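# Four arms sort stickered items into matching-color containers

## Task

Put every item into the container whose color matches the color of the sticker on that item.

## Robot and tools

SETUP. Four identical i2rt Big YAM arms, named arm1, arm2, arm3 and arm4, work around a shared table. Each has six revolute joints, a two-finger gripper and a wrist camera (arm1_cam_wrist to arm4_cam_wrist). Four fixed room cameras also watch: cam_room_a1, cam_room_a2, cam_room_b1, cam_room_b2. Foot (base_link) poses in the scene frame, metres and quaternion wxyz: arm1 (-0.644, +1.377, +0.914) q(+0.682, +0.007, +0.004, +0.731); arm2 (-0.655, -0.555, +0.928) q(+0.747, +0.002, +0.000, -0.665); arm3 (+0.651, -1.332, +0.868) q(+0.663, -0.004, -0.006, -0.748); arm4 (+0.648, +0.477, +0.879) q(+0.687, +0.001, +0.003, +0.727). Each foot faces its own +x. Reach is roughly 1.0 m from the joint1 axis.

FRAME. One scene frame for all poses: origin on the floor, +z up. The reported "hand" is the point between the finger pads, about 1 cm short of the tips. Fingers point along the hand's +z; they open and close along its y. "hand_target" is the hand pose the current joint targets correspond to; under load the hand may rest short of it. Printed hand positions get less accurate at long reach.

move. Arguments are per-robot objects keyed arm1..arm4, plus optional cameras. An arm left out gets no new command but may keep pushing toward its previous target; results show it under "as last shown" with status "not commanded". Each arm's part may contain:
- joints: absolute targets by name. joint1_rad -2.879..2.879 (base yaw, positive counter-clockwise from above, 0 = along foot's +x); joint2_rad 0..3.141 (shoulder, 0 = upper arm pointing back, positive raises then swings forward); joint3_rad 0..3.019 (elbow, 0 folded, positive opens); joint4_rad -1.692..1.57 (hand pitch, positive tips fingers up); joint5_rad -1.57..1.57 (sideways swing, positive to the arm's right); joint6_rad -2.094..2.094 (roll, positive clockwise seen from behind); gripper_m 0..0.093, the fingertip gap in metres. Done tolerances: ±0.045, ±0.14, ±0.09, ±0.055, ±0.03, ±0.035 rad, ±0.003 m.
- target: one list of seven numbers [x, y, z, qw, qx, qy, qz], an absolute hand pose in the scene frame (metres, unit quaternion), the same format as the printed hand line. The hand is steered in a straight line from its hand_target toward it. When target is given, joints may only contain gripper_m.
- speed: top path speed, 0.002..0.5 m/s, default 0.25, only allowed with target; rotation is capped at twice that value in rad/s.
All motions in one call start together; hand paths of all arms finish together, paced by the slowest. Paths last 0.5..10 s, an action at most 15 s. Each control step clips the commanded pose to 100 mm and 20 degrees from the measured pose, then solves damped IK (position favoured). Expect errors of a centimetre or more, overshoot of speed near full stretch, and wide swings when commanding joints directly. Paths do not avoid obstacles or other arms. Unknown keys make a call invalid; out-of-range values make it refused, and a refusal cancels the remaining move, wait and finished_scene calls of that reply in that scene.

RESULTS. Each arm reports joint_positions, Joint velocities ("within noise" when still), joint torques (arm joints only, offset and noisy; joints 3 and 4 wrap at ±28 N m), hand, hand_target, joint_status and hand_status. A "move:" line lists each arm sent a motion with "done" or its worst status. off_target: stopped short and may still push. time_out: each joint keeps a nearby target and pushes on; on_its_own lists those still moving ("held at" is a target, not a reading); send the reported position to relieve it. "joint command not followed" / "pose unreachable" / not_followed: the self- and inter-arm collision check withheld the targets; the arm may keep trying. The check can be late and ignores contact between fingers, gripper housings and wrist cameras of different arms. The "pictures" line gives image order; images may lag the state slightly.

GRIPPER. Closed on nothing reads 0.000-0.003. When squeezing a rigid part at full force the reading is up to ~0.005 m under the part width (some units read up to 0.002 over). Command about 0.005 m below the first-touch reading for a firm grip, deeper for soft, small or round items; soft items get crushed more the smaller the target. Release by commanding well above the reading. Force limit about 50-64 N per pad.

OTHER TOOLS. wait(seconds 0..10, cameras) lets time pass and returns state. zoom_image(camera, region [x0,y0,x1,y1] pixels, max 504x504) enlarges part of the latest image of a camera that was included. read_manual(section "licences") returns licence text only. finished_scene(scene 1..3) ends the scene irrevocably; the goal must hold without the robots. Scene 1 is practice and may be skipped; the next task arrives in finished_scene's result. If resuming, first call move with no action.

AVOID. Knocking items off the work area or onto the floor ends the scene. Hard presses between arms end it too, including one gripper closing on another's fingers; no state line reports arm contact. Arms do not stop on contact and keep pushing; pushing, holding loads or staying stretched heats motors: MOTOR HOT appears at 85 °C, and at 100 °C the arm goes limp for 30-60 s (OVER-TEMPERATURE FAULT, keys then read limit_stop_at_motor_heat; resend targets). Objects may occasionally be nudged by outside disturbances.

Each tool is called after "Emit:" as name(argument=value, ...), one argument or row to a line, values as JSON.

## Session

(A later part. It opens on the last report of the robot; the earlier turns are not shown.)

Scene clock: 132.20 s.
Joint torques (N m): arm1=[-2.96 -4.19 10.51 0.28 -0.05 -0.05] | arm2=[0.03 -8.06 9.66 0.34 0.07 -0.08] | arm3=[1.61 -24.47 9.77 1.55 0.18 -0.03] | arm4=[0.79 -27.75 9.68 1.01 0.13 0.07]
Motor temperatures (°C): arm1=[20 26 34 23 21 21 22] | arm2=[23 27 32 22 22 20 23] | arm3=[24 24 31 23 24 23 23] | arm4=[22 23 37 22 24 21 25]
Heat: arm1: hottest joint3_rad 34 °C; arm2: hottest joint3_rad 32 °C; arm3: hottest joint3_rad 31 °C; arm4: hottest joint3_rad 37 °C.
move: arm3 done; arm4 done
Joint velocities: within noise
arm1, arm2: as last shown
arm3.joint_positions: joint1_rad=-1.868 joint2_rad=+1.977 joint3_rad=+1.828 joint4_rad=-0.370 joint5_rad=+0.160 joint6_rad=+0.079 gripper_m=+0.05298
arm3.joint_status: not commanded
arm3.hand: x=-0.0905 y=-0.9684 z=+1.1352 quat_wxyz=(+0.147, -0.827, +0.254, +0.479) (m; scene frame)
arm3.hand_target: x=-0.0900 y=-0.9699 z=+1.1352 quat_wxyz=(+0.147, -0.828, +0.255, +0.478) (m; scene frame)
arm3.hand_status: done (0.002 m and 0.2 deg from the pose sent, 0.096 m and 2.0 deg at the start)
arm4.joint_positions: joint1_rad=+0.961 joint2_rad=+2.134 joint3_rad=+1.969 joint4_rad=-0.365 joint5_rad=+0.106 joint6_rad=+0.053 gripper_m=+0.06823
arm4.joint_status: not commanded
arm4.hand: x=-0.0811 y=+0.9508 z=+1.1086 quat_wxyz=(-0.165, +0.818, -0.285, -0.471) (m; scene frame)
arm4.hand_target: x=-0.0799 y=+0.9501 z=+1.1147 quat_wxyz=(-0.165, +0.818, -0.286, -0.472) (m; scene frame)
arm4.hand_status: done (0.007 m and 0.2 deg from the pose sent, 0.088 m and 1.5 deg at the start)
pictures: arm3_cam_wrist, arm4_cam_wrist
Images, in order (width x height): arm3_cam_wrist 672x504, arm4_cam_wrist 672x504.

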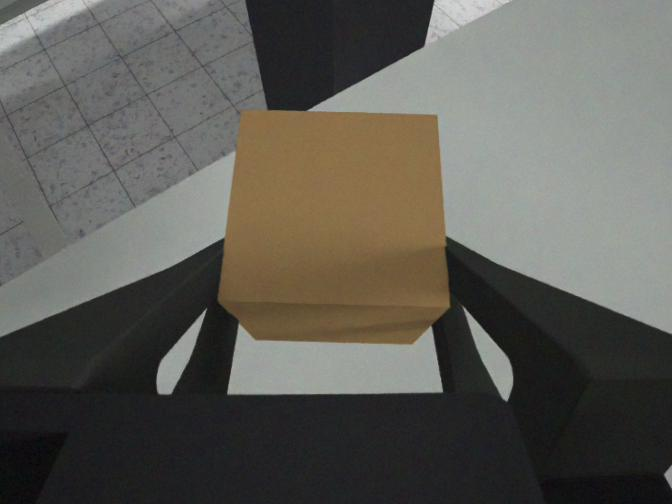

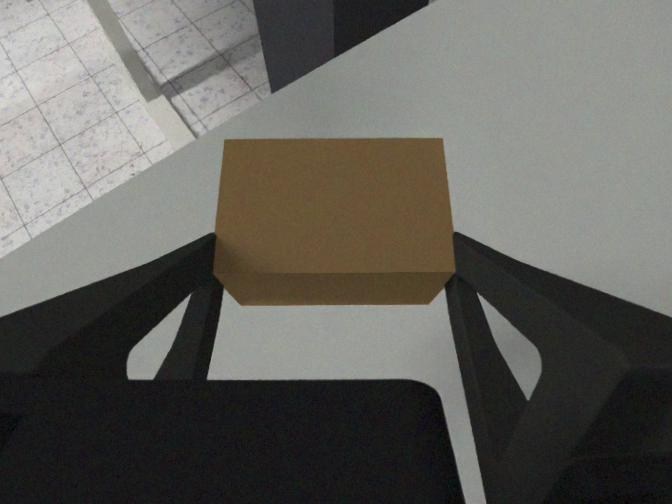

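Emit:
move(
  arm3={"target":[0.28,-1.16,1.2,-0.147,0.828,-0.2546,-0.478]},
  arm4={"target":[0.28,0.68,1.2,-0.165,0.8175,-0.2858,-0.472]},
  cameras=[],
)

Emit:
move(
  arm3={"joints":{"joint2_rad":0.5,"joint3_rad":0.9,"joint4_rad":-1.3,"joint5_rad":0,"joint6_rad":0}},
  arm4={"joints":{"joint2_rad":0.5,"joint3_rad":0.9,"joint4_rad":-1.3,"joint5_rad":0,"joint6_rad":0}},
  cameras=[],
)

Emit:
move(
  arm3={"joints":{"joint1_rad":1.0}},
  arm4={"joints":{"joint1_rad":-1.0}},
  cameras=[],
)

Emit:
move(
  arm3={"target":[1.03,-1.68,1.08,0,0,1,0]},
  arm4={"target":[1.03,0.72,1.08,0,0,1,0]},
  cameras=["arm3_cam_wrist","arm4_cam_wrist"],
)

Scene clock: 145.60 s.
Joint torques (N m): arm1=[-2.73 -4.6 10.62 0.25 0 -0.09] | arm2=[0.03 -8.12 9.68 0.36 0.07 -0.08] | arm3=[2.26 -4.07 9.98 1.47 0.22 0.02] | arm4=[1.44 -4.6 9.96 0.81 0.31 0.14]
Motor temperatures (°C): arm1=[20 25 34 23 21 21 22] | arm2=[23 26 32 22 22 20 23] | arm3=[24 25 31 23 24 23 24] | arm4=[22 24 37 22 24 21 25]
Heat: arm1: hottest joint3_rad 34 °C; arm2: hottest joint3_rad 32 °C; arm3: hottest joint3_rad 31 °C; arm4: hottest joint3_rad 37 °C.
move: arm3 done; arm4 done
Joint velocities: within noise
arm1, arm2: as last shown
arm3.joint_positions: joint1_rad=-1.784 joint2_rad=+0.819 joint3_rad=+0.835 joint4_rad=-0.536 joint5_rad=+0.243 joint6_rad=+0.122 gripper_m=+0.05298
arm3.joint_status: not commanded
arm3.hand: x=+0.2826 y=-1.1553 z=+1.2046 quat_wxyz=(+0.151, -0.824, +0.256, +0.482) (m; scene frame)
arm3.hand_target: x=+0.2801 y=-1.1601 z=+1.1999 quat_wxyz=(+0.147, -0.828, +0.254, +0.478) (m; scene frame)
arm3.hand_status: done (0.007 m and 0.8 deg from the pose sent, 0.422 m and 0.2 deg at the start)
arm4.joint_positions: joint1_rad=+1.106 joint2_rad=+0.865 joint3_rad=+0.817 joint4_rad=-0.478 joint5_rad=+0.232 joint6_rad=+0.119 gripper_m=+0.06823
arm4.joint_status: not commanded
arm4.hand: x=+0.2815 y=+0.6810 z=+1.2031 quat_wxyz=(-0.169, +0.815, -0.281, -0.477) (m; scene frame)
arm4.hand_target: x=+0.2800 y=+0.6800 z=+1.2001 quat_wxyz=(-0.165, +0.817, -0.286, -0.472) (m; scene frame)
arm4.hand_status: done (0.004 m and 0.9 deg from the pose sent, 0.461 m and 0.2 deg at the start)
pictures: none
No camera images: "cameras" was empty.

Scene clock: 147.00 s.
Joint torques (N m): arm1=[-2.61 -4.19 10.74 0.12 -0.03 -0.07] | arm2=[0.09 -8 9.69 0.34 0.07 -0.08] | arm3=[2.08 1.44 13.22 0.96 -0.09 -0.13] | arm4=[1.26 2.08 11.47 0.62 -0.07 -0.11]
Motor temperatures (°C): arm1=[20 25 34 23 21 21 22] | arm2=[23 26 32 22 22 20 23] | arm3=[24 25 31 23 24 23 24] | arm4=[22 24 37 22 24 21 25]
Heat: arm1: hottest joint3_rad 34 °C; arm2: hottest joint3_rad 32 °C; arm3: hottest joint3_rad 31 °C; arm4: hottest joint3_rad 37 °C.
move: arm3 done; arm4 done
Joint velocities: within noise
arm1, arm2: as last shown
arm3.joint_positions: joint1_rad=-1.782 joint2_rad=+0.496 joint3_rad=+0.855 joint4_rad=-1.295 joint5_rad=+0.003 joint6_rad=+0.007 gripper_m=+0.05299
arm3.joint_status: all done
arm3.hand: x=+0.4387 y=-1.2534 z=+1.1728 quat_wxyz=(+0.045, -0.937, +0.163, +0.306) (m; scene frame)
arm3.hand_target: x=+0.4355 y=-1.2555 z=+1.1943 quat_wxyz=(+0.046, -0.933, +0.152, +0.324) (m; scene frame)
arm3.hand_status: not commanded
arm4.joint_positions: joint1_rad=+1.106 joint2_rad=+0.491 joint3_rad=+0.864 joint4_rad=-1.289 joint5_rad=+0.003 joint6_rad=+0.013 gripper_m=+0.06823
arm4.joint_status: all done
arm4.hand: x=+0.4430 y=+0.5687 z=+1.1926 quat_wxyz=(-0.062, +0.925, -0.199, -0.316) (m; scene frame)
arm4.hand_target: x=+0.4410 y=+0.5678 z=+1.2076 quat_wxyz=(-0.064, +0.925, -0.190, -0.324) (m; scene frame)
arm4.hand_status: not commanded
pictures: none
No camera images: "cameras" was empty.

Scene clock: 149.27 s.
Joint torques (N m): arm1=[-3.08 -4.42 10.67 0.09 -0.02 -0.06] | arm2=[-0.03 -8 9.65 0.34 0.08 -0.07] | arm3=[2.08 1.55 13.2 0.99 0.11 -0.11] | arm4=[0.62 1.44 11.37 0.59 0.07 -0.07]
Motor temperatures (°C): arm1=[20 25 34 23 21 21 22] | arm2=[23 26 32 22 22 20 23] | arm3=[24 25 31 23 24 23 24] | arm4=[22 24 37 22 24 21 25]
Heat: arm1: hottest joint3_rad 34 °C; arm2: hottest joint3_rad 32 °C; arm3: hottest joint3_rad 31 °C; arm4: hottest joint3_rad 37 °C.
move: arm3 done; arm4 done
Joint velocities: within noise
arm1.joint_positions: joint1_rad=-2.343 joint2_rad=+1.154 joint3_rad=+1.239 joint4_rad=-1.631 joint5_rad=-0.007 joint6_rad=-0.035 gripper_m=+0.09196
arm1.joint_status: not commanded
arm1.hand: x=-0.3969 y=+1.1719 z=+1.2004 quat_wxyz=(-0.005, -0.328, -0.945, +0.002) (m; scene frame)
arm1.hand_target: x=-0.3999 y=+1.1700 z=+1.2000 quat_wxyz=(+0.000, -0.330, -0.944, +0.000) (m; scene frame)
arm1.hand_status: not commanded
arm2.joint_positions: joint1_rad=+0.843 joint2_rad=+1.153 joint3_rad=+1.207 joint4_rad=-1.594 joint5_rad=+0.002 joint6_rad=+0.004 gripper_m=+0.08494
arm2.joint_status: not commanded
arm2.hand: x=-0.3945 y=-0.7397 z=+1.2070 quat_wxyz=(-0.015, -0.302, -0.953, +0.003) (m; scene frame)
arm2.hand_target: x=-0.4000 y=-0.7399 z=+1.2001 quat_wxyz=(+0.000, -0.300, -0.954, +0.000) (m; scene frame)
arm2.hand_status: not commanded
arm3.joint_positions: joint1_rad=+0.989 joint2_rad=+0.496 joint3_rad=+0.855 joint4_rad=-1.295 joint5_rad=-0.002 joint6_rad=+0.006 gripper_m=+0.05309
arm3.joint_status: all done
arm3.hand: x=+0.8219 y=-1.4725 z=+1.1763 quat_wxyz=(-0.297, -0.327, -0.890, +0.112) (m; scene frame)
arm3.hand_target: x=+0.8249 y=-1.4721 z=+1.1977 quat_wxyz=(-0.313, -0.318, -0.887, +0.118) (m; scene frame)
arm3.hand_status: not commanded
arm4.joint_positions: joint1_rad=-0.997 joint2_rad=+0.491 joint3_rad=+0.864 joint4_rad=-1.289 joint5_rad=+0.001 joint6_rad=+0.012 gripper_m=+0.06825
arm4.joint_status: all done
arm4.hand: x=+0.8317 y=+0.6107 z=+1.1906 quat_wxyz=(-0.302, +0.288, -0.903, -0.100) (m; scene frame)
arm4.hand_target: x=+0.8332 y=+0.6112 z=+1.2056 quat_wxyz=(-0.310, +0.292, -0.899, -0.101) (m; scene frame)
arm4.hand_status: not commanded
pictures: none
No camera images: "cameras" was empty.

Scene clock: 151.97 s.
Joint torques (N m): arm1=[-2.84 -3.9 10.78 0.14 -0.02 -0.04] | arm2=[0.09 -8.06 9.65 0.31 0.07 -0.08] | arm3=[1.61 -17.73 13.19 -0.55 0.05 -0.12] | arm4=[0.32 -14.15 11.77 -0.38 0.02 0.18]
Motor temperatures (°C): arm1=[20 25 34 23 21 21 22] | arm2=[23 26 32 22 22 20 23] | arm3=[24 25 31 23 24 23 24] | arm4=[22 24 37 22 24 21 25]
Heat: arm1: hottest joint3_rad 34 °C; arm2: hottest joint3_rad 32 °C; arm3: hottest joint3_rad 31 °C; arm4: hottest joint3_rad 37 °C.
move: arm3 off_target; arm4 off_target
Joint velocities: within noise
arm1, arm2: as last shown
arm3.joint_positions: joint1_rad=+0.936 joint2_rad=+1.705 joint3_rad=+1.532 joint4_rad=-1.456 joint5_rad=-0.011 joint6_rad=-0.741 gripper_m=+0.05311
arm3.joint_status: not commanded
arm3.hand: x=+1.0171 y=-1.6719 z=+1.0582 quat_wxyz=(+0.017, -0.007, -1.000, -0.017) (m; scene frame)
arm3.hand_target: x=+1.0291 y=-1.6792 z=+1.0801 quat_wxyz=(+0.000, +0.000, -1.000, +0.000) (m; scene frame)
arm3.hand_status: off_target (0.027 m and 2.9 deg from the pose sent, 0.309 m and 54.2 deg at the start)
arm4.joint_positions: joint1_rad=-1.054 joint2_rad=+1.519 joint3_rad=+1.308 joint4_rad=-1.389 joint5_rad=+0.003 joint6_rad=+0.552 gripper_m=+0.06825
arm4.joint_status: not commanded
arm4.hand: x=+1.0160 y=+0.7138 z=+1.0629 quat_wxyz=(+0.014, +0.011, -1.000, +0.011) (m; scene frame)
arm4.hand_target: x=+1.0293 y=+0.7195 z=+1.0801 quat_wxyz=(+0.000, +0.000, -1.000, +0.000) (m; scene frame)
arm4.hand_status: off_target (0.023 m and 2.4 deg from the pose sent, 0.252 m and 50.9 deg at the start)
pictures: arm3_cam_wrist, arm4_cam_wrist
Images, in order (width x height): arm3_cam_wrist 672x504, arm4_cam_wrist 672x504.

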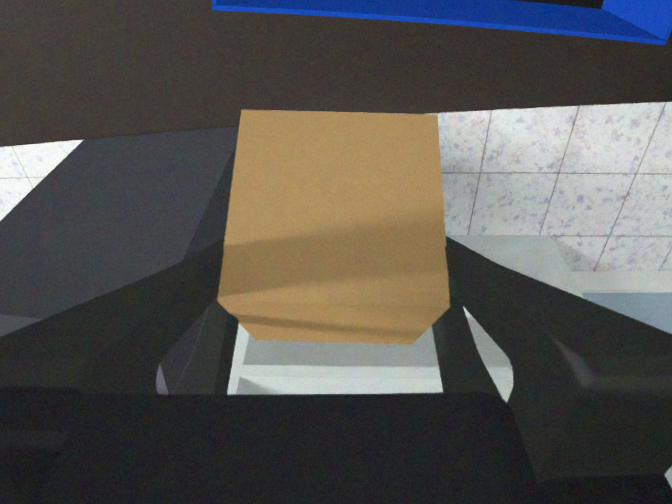

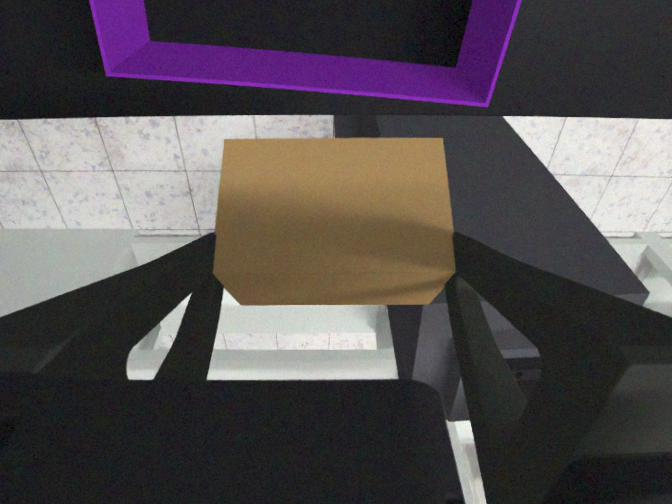

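Emit:
move(
  arm3={"target":[1.143,-1.745,0.97,0,0,1,0]},
  arm4={"target":[1.103,0.738,0.97,0,0,1,0]},
  cameras=["arm3_cam_wrist","arm4_cam_wrist","cam_room_a1","cam_room_a2"],
)

Scene clock: 161.77 s.
Joint torques (N m): arm1=[-2.67 -4.31 10.58 0.24 -0.01 -0.07] | arm2=[0.09 -8.06 9.66 0.36 0.07 -0.08] | arm3=[1.79 -23.82 12.78 -0.17 0.02 0.03] | arm4=[0.38 -17.49 10.82 0.32 0 -0.1]
Motor temperatures (°C): arm1=[20 25 34 23 21 21 21] | arm2=[23 26 32 22 22 20 23] | arm3=[24 26 33 23 24 23 24] | arm4=[22 24 39 22 24 21 26]
Heat: arm1: hottest joint3_rad 34 °C; arm2: hottest joint3_rad 32 °C; arm3: hottest joint3_rad 33 °C; arm4: hottest joint3_rad 39 °C.
move: arm3 off_target; arm4 off_target
Joint velocities: within noise
arm1, arm2: as last shown
arm3.joint_positions: joint1_rad=+0.979 joint2_rad=+2.102 joint3_rad=+1.832 joint4_rad=-1.367 joint5_rad=-0.011 joint6_rad=-0.710 gripper_m=+0.05311
arm3.joint_status: not commanded
arm3.hand: x=+1.1242 y=-1.7375 z=+0.9491 quat_wxyz=(+0.021, -0.002, -1.000, -0.019) (m; scene frame)
arm3.hand_target: x=+1.1420 y=-1.7440 z=+0.9703 quat_wxyz=(+0.000, +0.000, -1.000, +0.000) (m; scene frame)
arm3.hand_status: off_target (0.029 m and 3.2 deg from the pose sent, 0.170 m and 2.9 deg at the start)
arm4.joint_positions: joint1_rad=-1.100 joint2_rad=+1.775 joint3_rad=+1.344 joint4_rad=-1.183 joint5_rad=+0.003 joint6_rad=+0.534 gripper_m=+0.06825
arm4.joint_status: not commanded
arm4.hand: x=+1.0824 y=+0.7291 z=+0.9589 quat_wxyz=(+0.020, -0.004, -1.000, +0.014) (m; scene frame)
arm4.hand_target: x=+1.1023 y=+0.7374 z=+0.9705 quat_wxyz=(+0.000, +0.000, -1.000, +0.000) (m; scene frame)
arm4.hand_status: off_target (0.025 m and 2.8 deg from the pose sent, 0.130 m and 2.4 deg at the start)
pictures: arm3_cam_wrist, arm4_cam_wrist, cam_room_a1, cam_room_a2
Images, in order (width x height): arm3_cam_wrist 672x504, arm4_cam_wrist 672x504, cam_room_a1 672x504, cam_room_a2 672x504.

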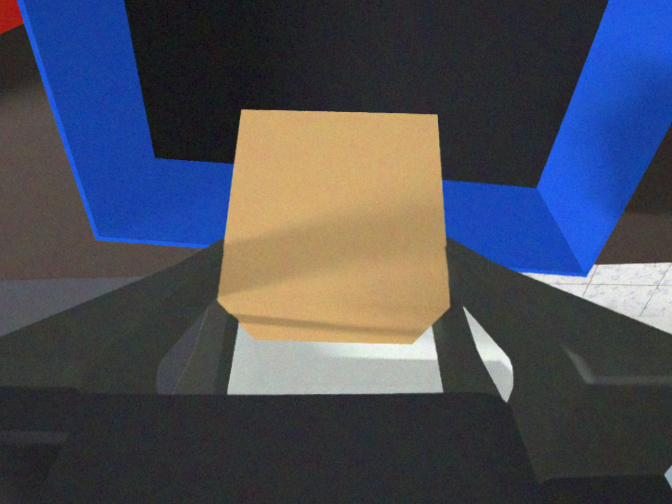

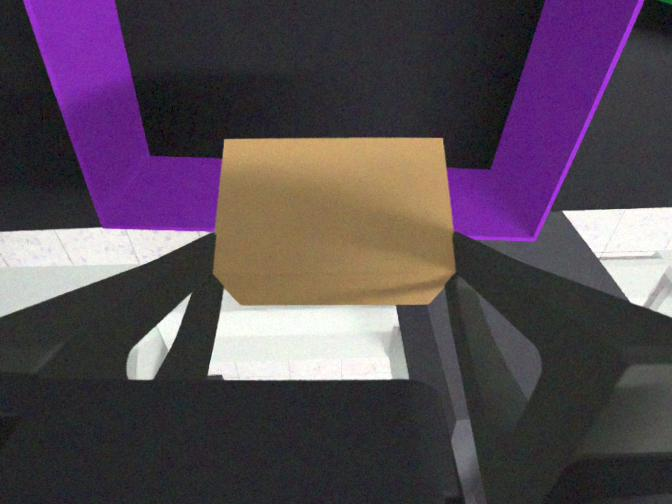

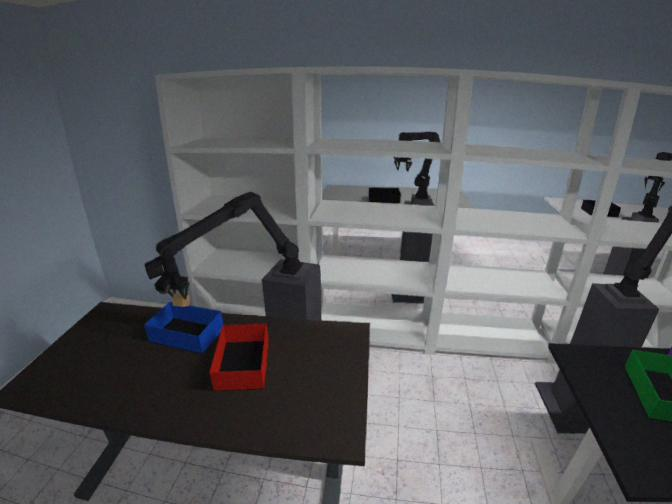

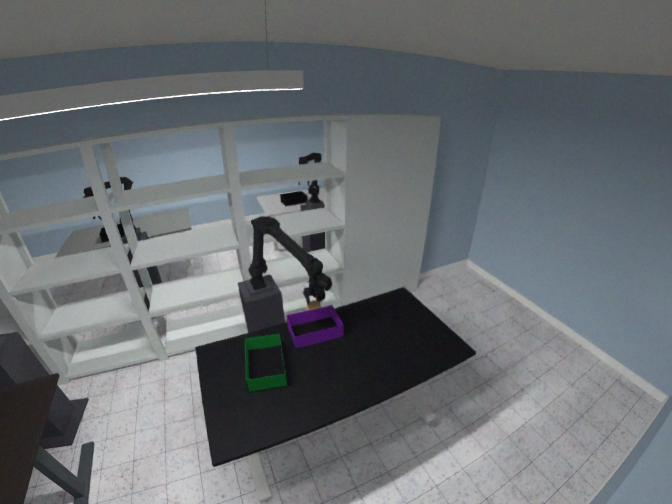

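Emit:
move(
  arm3={"target":[1.15,-1.742,0.85,0,0,1,0]},
  arm4={"target":[1.115,0.736,0.85,0,0,1,0]},
  cameras=["arm3_cam_wrist","arm4_cam_wrist"],
)

Emit:
move(
  arm3={"target":[1.145,-1.742,0.79,0,0,1,0],"speed":0.12},
  arm4={"target":[1.11,0.736,0.785,0,0,1,0],"speed":0.12},
  cameras=["arm3_cam_wrist","arm4_cam_wrist"],
)

Emit:
move(
  arm3={"target":[1.145,-1.742,0.76,0,0,1,0],"speed":0.05},
  arm4={"target":[1.11,0.736,0.755,0,0,1,0],"speed":0.05},
  cameras=[],
)

Emit:
move(
  arm3={"target":[1.145,-1.742,0.74,0,0,1,0],"speed":0.05},
  arm4={"target":[1.11,0.736,0.74,0,0,1,0],"speed":0.05},
  cameras=["arm3_cam_wrist","arm4_cam_wrist"],
)

Scene clock: 178.37 s.
Joint torques (N m): arm1=[-2.32 -4.66 10.62 0.16 -0.01 -0.04] | arm2=[0.09 -8 9.69 0.34 0.07 -0.08] | arm3=[2.14 -25.47 8.28 0.23 0.02 0.02] | arm4=[0.03 -20.31 7.1 0.36 0 -0.04]
Motor temperatures (°C): arm1=[20 25 34 23 21 21 21] | arm2=[23 26 32 22 22 20 23] | arm3=[24 27 32 23 24 23 24] | arm4=[22 25 37 22 24 21 26]
Heat: arm1: hottest joint3_rad 34 °C; arm2: hottest joint3_rad 32 °C; arm3: hottest joint3_rad 32 °C; arm4: hottest joint3_rad 37 °C.
move: arm3 off_target; arm4 done
Joint velocities: within noise
arm1, arm2: as last shown
arm3.joint_positions: joint1_rad=+0.988 joint2_rad=+2.234 joint3_rad=+1.759 joint4_rad=-1.133 joint5_rad=-0.011 joint6_rad=-0.698 gripper_m=+0.05311
arm3.joint_status: not commanded
arm3.hand: x=+1.1393 y=-1.7442 z=+0.8402 quat_wxyz=(+0.010, -0.003, -1.000, -0.009) (m; scene frame)
arm3.hand_target: x=+1.1500 y=-1.7418 z=+0.8502 quat_wxyz=(+0.000, +0.000, -1.000, +0.000) (m; scene frame)
arm3.hand_status: off_target (0.015 m and 1.6 deg from the pose sent, 0.103 m and 3.2 deg at the start)
arm4.joint_positions: joint1_rad=-1.114 joint2_rad=+1.970 joint3_rad=+1.298 joint4_rad=-0.918 joint5_rad=+0.003 joint6_rad=+0.520 gripper_m=+0.06825
arm4.joint_status: not commanded
arm4.hand: x=+1.1061 y=+0.7345 z=+0.8455 quat_wxyz=(+0.010, -0.003, -1.000, +0.008) (m; scene frame)
arm4.hand_target: x=+1.1149 y=+0.7359 z=+0.8501 quat_wxyz=(+0.000, +0.000, -1.000, +0.000) (m; scene frame)
arm4.hand_status: done (0.010 m and 1.5 deg from the pose sent, 0.114 m and 2.8 deg at the start)
pictures: arm3_cam_wrist, arm4_cam_wrist
Images, in order (width x height): arm3_cam_wrist 672x504, arm4_cam_wrist 672x504.

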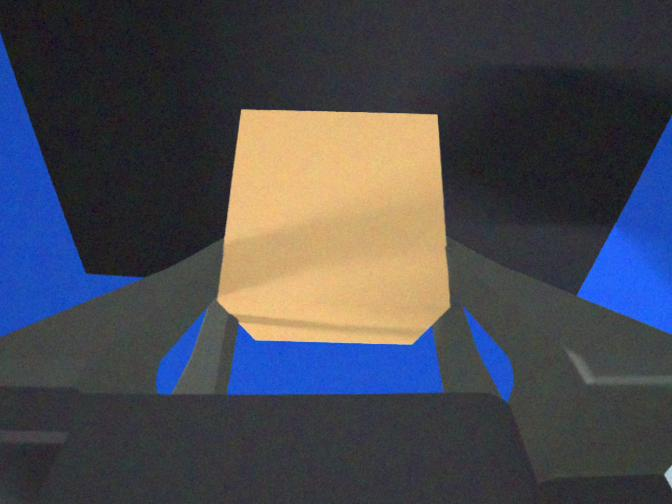

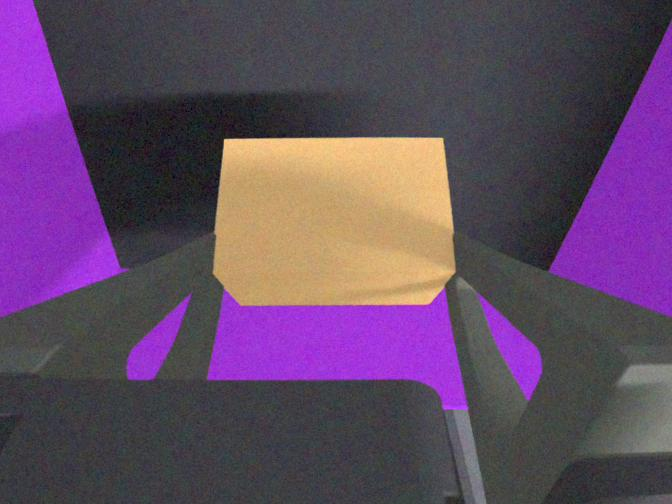

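Scene clock: 179.60 s.
Joint torques (N m): arm1=[-2.37 -4.84 10.81 0.12 -0.02 -0.02] | arm2=[0.03 -8.12 9.68 0.31 0.07 -0.08] | arm3=[1.85 -23.88 7.47 0.31 0.03 -0.01] | arm4=[0.62 -19.43 6.19 0.36 0.01 -0.01]
Motor temperatures (°C): arm1=[20 25 34 23 21 21 21] | arm2=[23 26 32 22 22 20 23] | arm3=[24 27 32 23 24 23 24] | arm4=[22 25 36 22 24 21 26]
Heat: arm1: hottest joint3_rad 34 °C; arm2: hottest joint3_rad 32 °C; arm3: hottest joint3_rad 32 °C; arm4: hottest joint3_rad 36 °C.
move: arm3 done; arm4 done
Joint velocities: within noise
arm1, arm2: as last shown
arm3.joint_positions: joint1_rad=+0.988 joint2_rad=+2.287 joint3_rad=+1.719 joint4_rad=-1.015 joint5_rad=-0.011 joint6_rad=-0.698 gripper_m=+0.05311
arm3.joint_status: not commanded
arm3.hand: x=+1.1407 y=-1.7460 z=+0.7941 quat_wxyz=(+0.000, -0.003, -1.000, -0.001) (m; scene frame)
arm3.hand_target: x=+1.1451 y=-1.7420 z=+0.7902 quat_wxyz=(+0.000, +0.000, -1.000, +0.000) (m; scene frame)
arm3.hand_status: done (0.007 m and 0.4 deg from the pose sent, 0.050 m and 1.6 deg at the start)
arm4.joint_positions: joint1_rad=-1.114 joint2_rad=+2.061 joint3_rad=+1.264 joint4_rad=-0.773 joint5_rad=+0.003 joint6_rad=+0.520 gripper_m=+0.06825
arm4.joint_status: not commanded
arm4.hand: x=+1.1069 y=+0.7349 z=+0.7895 quat_wxyz=(+0.002, -0.003, -1.000, +0.003) (m; scene frame)
arm4.hand_target: x=+1.1099 y=+0.7359 z=+0.7849 quat_wxyz=(+0.000, +0.000, -1.000, +0.000) (m; scene frame)
arm4.hand_status: done (0.006 m and 0.5 deg from the pose sent, 0.061 m and 1.5 deg at the start)
pictures: arm3_cam_wrist, arm4_cam_wrist
Images, in order (width x height): arm3_cam_wrist 672x504, arm4_cam_wrist 672x504.

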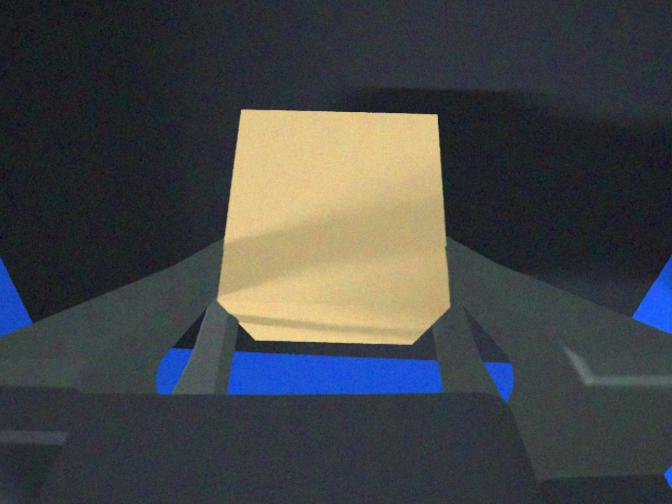

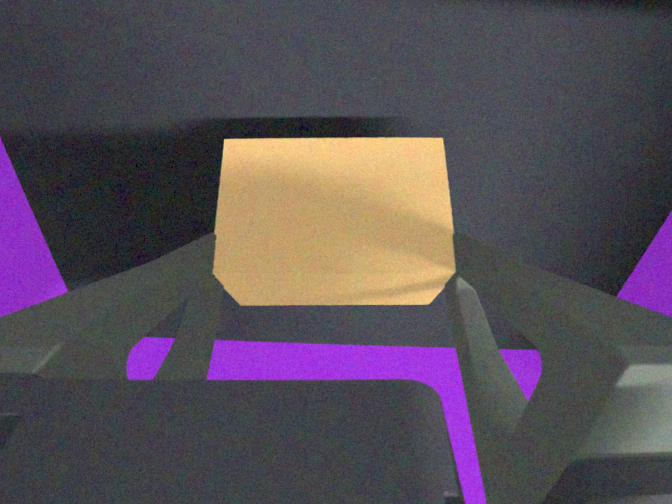

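Scene clock: 180.70 s.
Joint torques (N m): arm1=[-2.67 -4.66 10.67 0.17 0.02 -0.06] | arm2=[0.03 -8.12 9.68 0.38 0.07 -0.08] | arm3=[1.73 -20.25 6.49 1.29 0.04 -0.01] | arm4=[0.5 -16.62 5.68 0.76 0 -0.03]
Motor temperatures (°C): arm1=[20 25 34 23 21 21 21] | arm2=[23 26 32 22 22 20 23] | arm3=[24 27 31 23 24 23 24] | arm4=[22 25 36 22 24 21 26]
Heat: arm1: hottest joint3_rad 34 °C; arm2: hottest joint3_rad 32 °C; arm3: hottest joint3_rad 31 °C; arm4: hottest joint3_rad 36 °C.
move: arm3 off_target; arm4 off_target
Joint velocities: within noise
arm1, arm2: as last shown
arm3.joint_positions: joint1_rad=+0.988 joint2_rad=+2.289 joint3_rad=+1.719 joint4_rad=-0.984 joint5_rad=-0.011 joint6_rad=-0.698 gripper_m=+0.05311
arm3.joint_status: not commanded
arm3.hand: x=+1.1463 y=-1.7507 z=+0.7932 quat_wxyz=(-0.011, -0.003, -1.000, +0.008) (m; scene frame)
arm3.hand_target: x=+1.1438 y=-1.7411 z=+0.7612 quat_wxyz=(+0.000, +0.000, -1.000, +0.000) (m; scene frame)
arm3.hand_status: off_target (0.034 m and 1.6 deg from the pose sent, 0.034 m and 0.4 deg at the start)
arm4.joint_positions: joint1_rad=-1.114 joint2_rad=+2.083 joint3_rad=+1.264 joint4_rad=-0.723 joint5_rad=+0.002 joint6_rad=+0.520 gripper_m=+0.06826
arm4.joint_status: not commanded
arm4.hand: x=+1.1133 y=+0.7386 z=+0.7784 quat_wxyz=(-0.010, -0.003, -1.000, -0.004) (m; scene frame)
arm4.hand_target: x=+1.1091 y=+0.7356 z=+0.7558 quat_wxyz=(+0.000, +0.000, -1.000, +0.000) (m; scene frame)
arm4.hand_status: off_target (0.024 m and 1.3 deg from the pose sent, 0.035 m and 0.5 deg at the start)
pictures: none
No camera images: "cameras" was empty.

Scene clock: 181.67 s.
Joint torques (N m): arm1=[-2.9 -4.95 10.76 0.17 -0.03 0.01] | arm2=[0.09 -8 9.68 0.32 0.07 -0.08] | arm3=[1.79 -17.96 6.16 2.35 0.04 0] | arm4=[0.38 -14.51 5.44 1.54 0.01 -0.04]
Motor temperatures (°C): arm1=[20 25 34 23 21 21 21] | arm2=[23 26 32 22 22 20 23] | arm3=[24 27 31 23 24 23 24] | arm4=[22 25 36 22 24 21 26]
Heat: arm1: hottest joint3_rad 34 °C; arm2: hottest joint3_rad 32 °C; arm3: hottest joint3_rad 31 °C; arm4: hottest joint3_rad 36 °C.
move: arm3 off_target; arm4 off_target
Joint velocities: within noise
arm1, arm2: as last shown
arm3.joint_positions: joint1_rad=+0.988 joint2_rad=+2.289 joint3_rad=+1.714 joint4_rad=-0.975 joint5_rad=-0.011 joint6_rad=-0.698 gripper_m=+0.05311
arm3.joint_status: not commanded
arm3.hand: x=+1.1461 y=-1.7505 z=+0.7915 quat_wxyz=(-0.012, -0.003, -1.000, +0.009) (m; scene frame)
arm3.hand_target: x=+1.1420 y=-1.7397 z=+0.7426 quat_wxyz=(+0.000, +0.000, -1.000, +0.000) (m; scene frame)
arm3.hand_status: off_target (0.052 m and 1.8 deg from the pose sent, 0.054 m and 1.6 deg at the start)
arm4.joint_positions: joint1_rad=-1.114 joint2_rad=+2.084 joint3_rad=+1.264 joint4_rad=-0.717 joint5_rad=+0.002 joint6_rad=+0.520 gripper_m=+0.06826
arm4.joint_status: not commanded
arm4.hand: x=+1.1147 y=+0.7393 z=+0.7782 quat_wxyz=(-0.013, -0.003, -1.000, -0.006) (m; scene frame)
arm4.hand_target: x=+1.1078 y=+0.7348 z=+0.7422 quat_wxyz=(+0.000, +0.000, -1.000, +0.000) (m; scene frame)
arm4.hand_status: off_target (0.039 m and 1.7 deg from the pose sent, 0.039 m and 1.3 deg at the start)
pictures: arm3_cam_wrist, arm4_cam_wrist
Images, in order (width x height): arm3_cam_wrist 672x504, arm4_cam_wrist 672x504.

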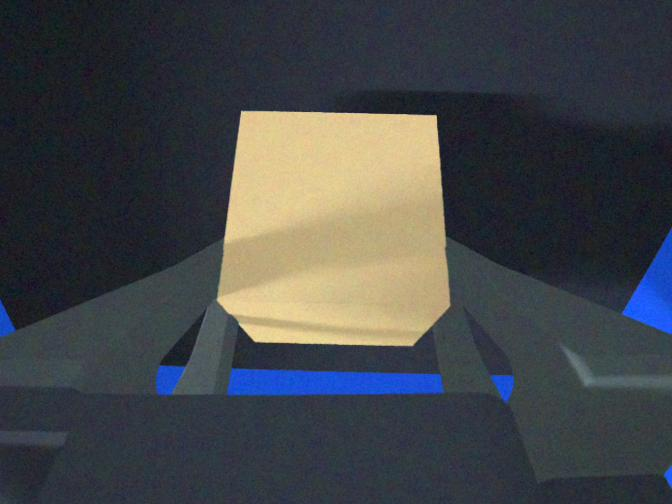

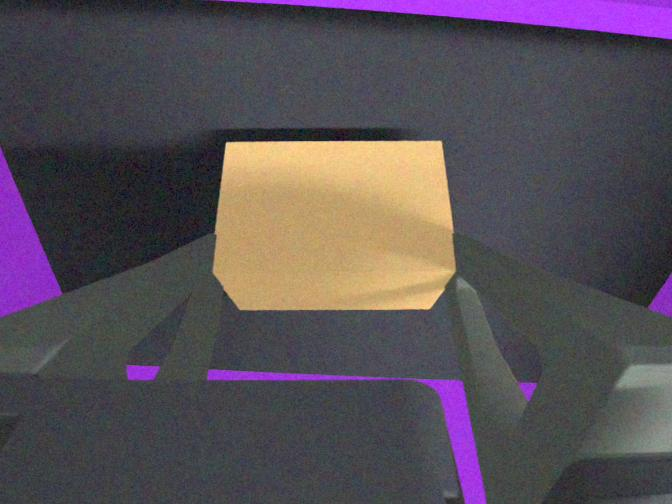

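Emit:
move(
  arm3={"joints":{"gripper_m":0.08}},
  arm4={"joints":{"gripper_m":0.091}},
  cameras=[],
)

Emit:
move(
  arm3={"target":[1.145,-1.742,1.0,0,0,1,0]},
  arm4={"target":[1.11,0.736,1.0,0,0,1,0]},
  cameras=["arm3_cam_wrist","arm4_cam_wrist","cam_room_a1"],
)

Scene clock: 185.90 s.
Joint torques (N m): arm1=[-3.37 -4.78 10.51 0.13 0 -0.06] | arm2=[-0.03 -8.06 9.68 0.34 0.07 -0.07] | arm3=[1.79 -23.47 6.75 0.01 0.18 -0.03] | arm4=[0.85 -19.14 5.34 0.47 0.01 -0.05]
Motor temperatures (°C): arm1=[20 24 34 23 21 21 21] | arm2=[23 26 32 22 22 20 23] | arm3=[24 27 31 23 24 23 24] | arm4=[22 25 36 22 24 21 26]
Heat: arm1: hottest joint3_rad 34 °C; arm2: hottest joint3_rad 32 °C; arm3: hottest joint3_rad 31 °C; arm4: hottest joint3_rad 36 °C.
move: arm3 done; arm4 done
Joint velocities: within noise
arm1, arm2: as last shown
arm3.joint_positions: joint1_rad=+0.989 joint2_rad=+2.346 joint3_rad=+1.703 joint4_rad=-0.922 joint5_rad=-0.015 joint6_rad=-0.696 gripper_m=+0.07996
arm3.joint_status: all done
arm3.hand: x=+1.1428 y=-1.7467 z=+0.7522 quat_wxyz=(-0.008, -0.003, -1.000, +0.003) (m; scene frame)
arm3.hand_target: x=+1.1420 y=-1.7397 z=+0.7426 quat_wxyz=(+0.000, +0.000, -1.000, +0.000) (m; scene frame)
arm3.hand_status: not commanded
arm4.joint_positions: joint1_rad=-1.114 joint2_rad=+2.137 joint3_rad=+1.258 joint4_rad=-0.685 joint5_rad=+0.002 joint6_rad=+0.520 gripper_m=+0.09091
arm4.joint_status: all done
arm4.hand: x=+1.1075 y=+0.7353 z=+0.7498 quat_wxyz=(-0.001, -0.003, -1.000, +0.001) (m; scene frame)
arm4.hand_target: x=+1.1078 y=+0.7348 z=+0.7421 quat_wxyz=(+0.000, +0.000, -1.000, +0.000) (m; scene frame)
arm4.hand_status: not commanded
pictures: none
No camera images: "cameras" was empty.

Scene clock: 187.63 s.
Joint torques (N m): arm1=[-2.55 -4.78 10.69 0.1 -0.02 -0.09] | arm2=[-0.09 -8.12 9.66 0.35 0.08 -0.07] | arm3=[1.38 -23.53 12.07 -0.51 0.05 -0.07] | arm4=[0.32 -18.78 10.18 -0.51 0.03 -0.07]
Motor temperatures (°C): arm1=[20 24 34 23 21 21 21] | arm2=[23 26 32 22 22 20 23] | arm3=[24 27 31 23 24 23 24] | arm4=[22 25 36 22 24 21 26]
Heat: arm1: hottest joint3_rad 34 °C; arm2: hottest joint3_rad 32 °C; arm3: hottest joint3_rad 31 °C; arm4: hottest joint3_rad 36 °C.
move: arm3 off_target; arm4 off_target
Joint velocities: within noise
arm1.joint_positions: joint1_rad=-2.343 joint2_rad=+1.154 joint3_rad=+1.239 joint4_rad=-1.631 joint5_rad=-0.007 joint6_rad=-0.035 gripper_m=+0.09196
arm1.joint_status: not commanded
arm1.hand: x=-0.3969 y=+1.1719 z=+1.2004 quat_wxyz=(-0.005, -0.328, -0.945, +0.002) (m; scene frame)
arm1.hand_target: x=-0.3999 y=+1.1700 z=+1.2000 quat_wxyz=(+0.000, -0.330, -0.944, +0.000) (m; scene frame)
arm1.hand_status: not commanded
arm2.joint_positions: joint1_rad=+0.843 joint2_rad=+1.153 joint3_rad=+1.207 joint4_rad=-1.594 joint5_rad=+0.002 joint6_rad=+0.004 gripper_m=+0.08494
arm2.joint_status: not commanded
arm2.hand: x=-0.3945 y=-0.7397 z=+1.2070 quat_wxyz=(-0.015, -0.302, -0.953, +0.003) (m; scene frame)
arm2.hand_target: x=-0.4000 y=-0.7399 z=+1.2001 quat_wxyz=(+0.000, -0.300, -0.954, +0.000) (m; scene frame)
arm2.hand_status: not commanded
arm3.joint_positions: joint1_rad=+0.989 joint2_rad=+2.083 joint3_rad=+1.899 joint4_rad=-1.428 joint5_rad=-0.012 joint6_rad=-0.696 gripper_m=+0.07996
arm3.joint_status: not commanded
arm3.hand: x=+1.1343 y=-1.7372 z=+0.9854 quat_wxyz=(+0.011, -0.003, -1.000, -0.011) (m; scene frame)
arm3.hand_target: x=+1.1446 y=-1.7415 z=+1.0001 quat_wxyz=(+0.000, +0.000, -1.000, +0.000) (m; scene frame)
arm3.hand_status: off_target (0.019 m and 1.9 deg from the pose sent, 0.248 m and 1.0 deg at the start)
arm4.joint_positions: joint1_rad=-1.114 joint2_rad=+1.769 joint3_rad=+1.422 joint4_rad=-1.238 joint5_rad=+0.002 joint6_rad=+0.520 gripper_m=+0.09091
arm4.joint_status: not commanded
arm4.hand: x=+1.1005 y=+0.7315 z=+0.9888 quat_wxyz=(+0.008, -0.003, -1.000, +0.006) (m; scene frame)
arm4.hand_target: x=+1.1097 y=+0.7358 z=+1.0001 quat_wxyz=(+0.000, +0.000, -1.000, +0.000) (m; scene frame)
arm4.hand_status: off_target (0.015 m and 1.3 deg from the pose sent, 0.250 m and 0.4 deg at the start)
pictures: arm3_cam_wrist, arm4_cam_wrist, cam_room_a1
Images, in order (width x height): arm3_cam_wrist 672x504, arm4_cam_wrist 672x504, cam_room_a1 672x504.

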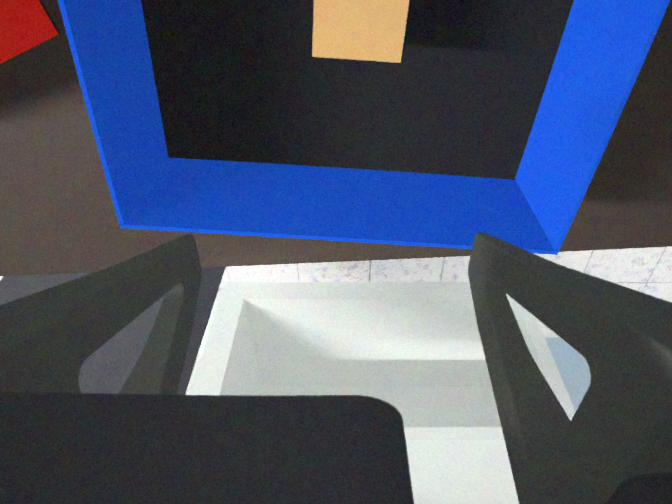

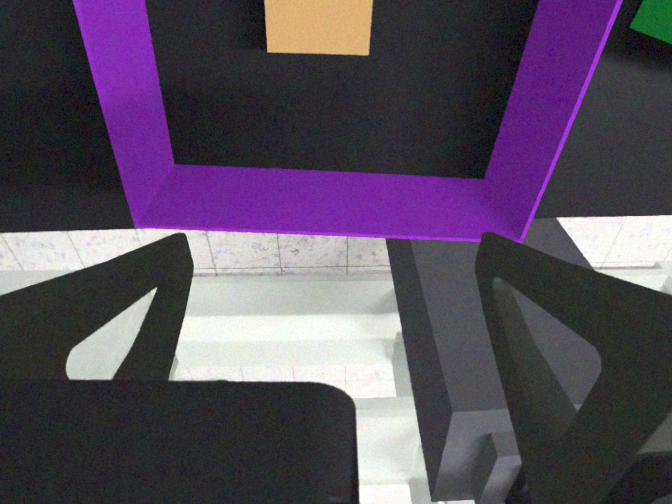

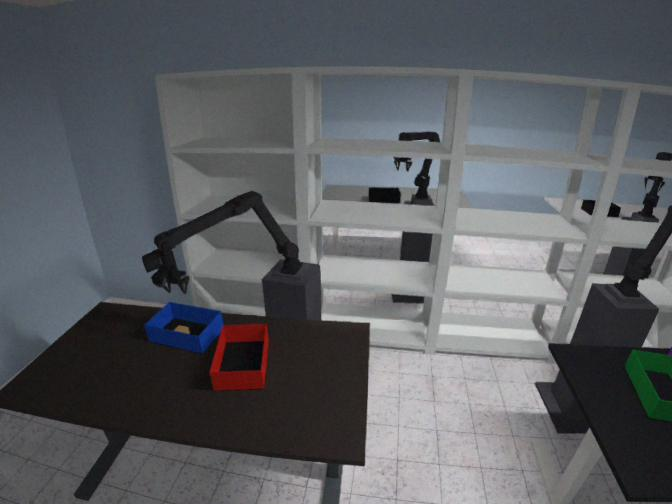

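Emit:
finished_scene(
  scene=3,
)

The scene is finished: the task was done.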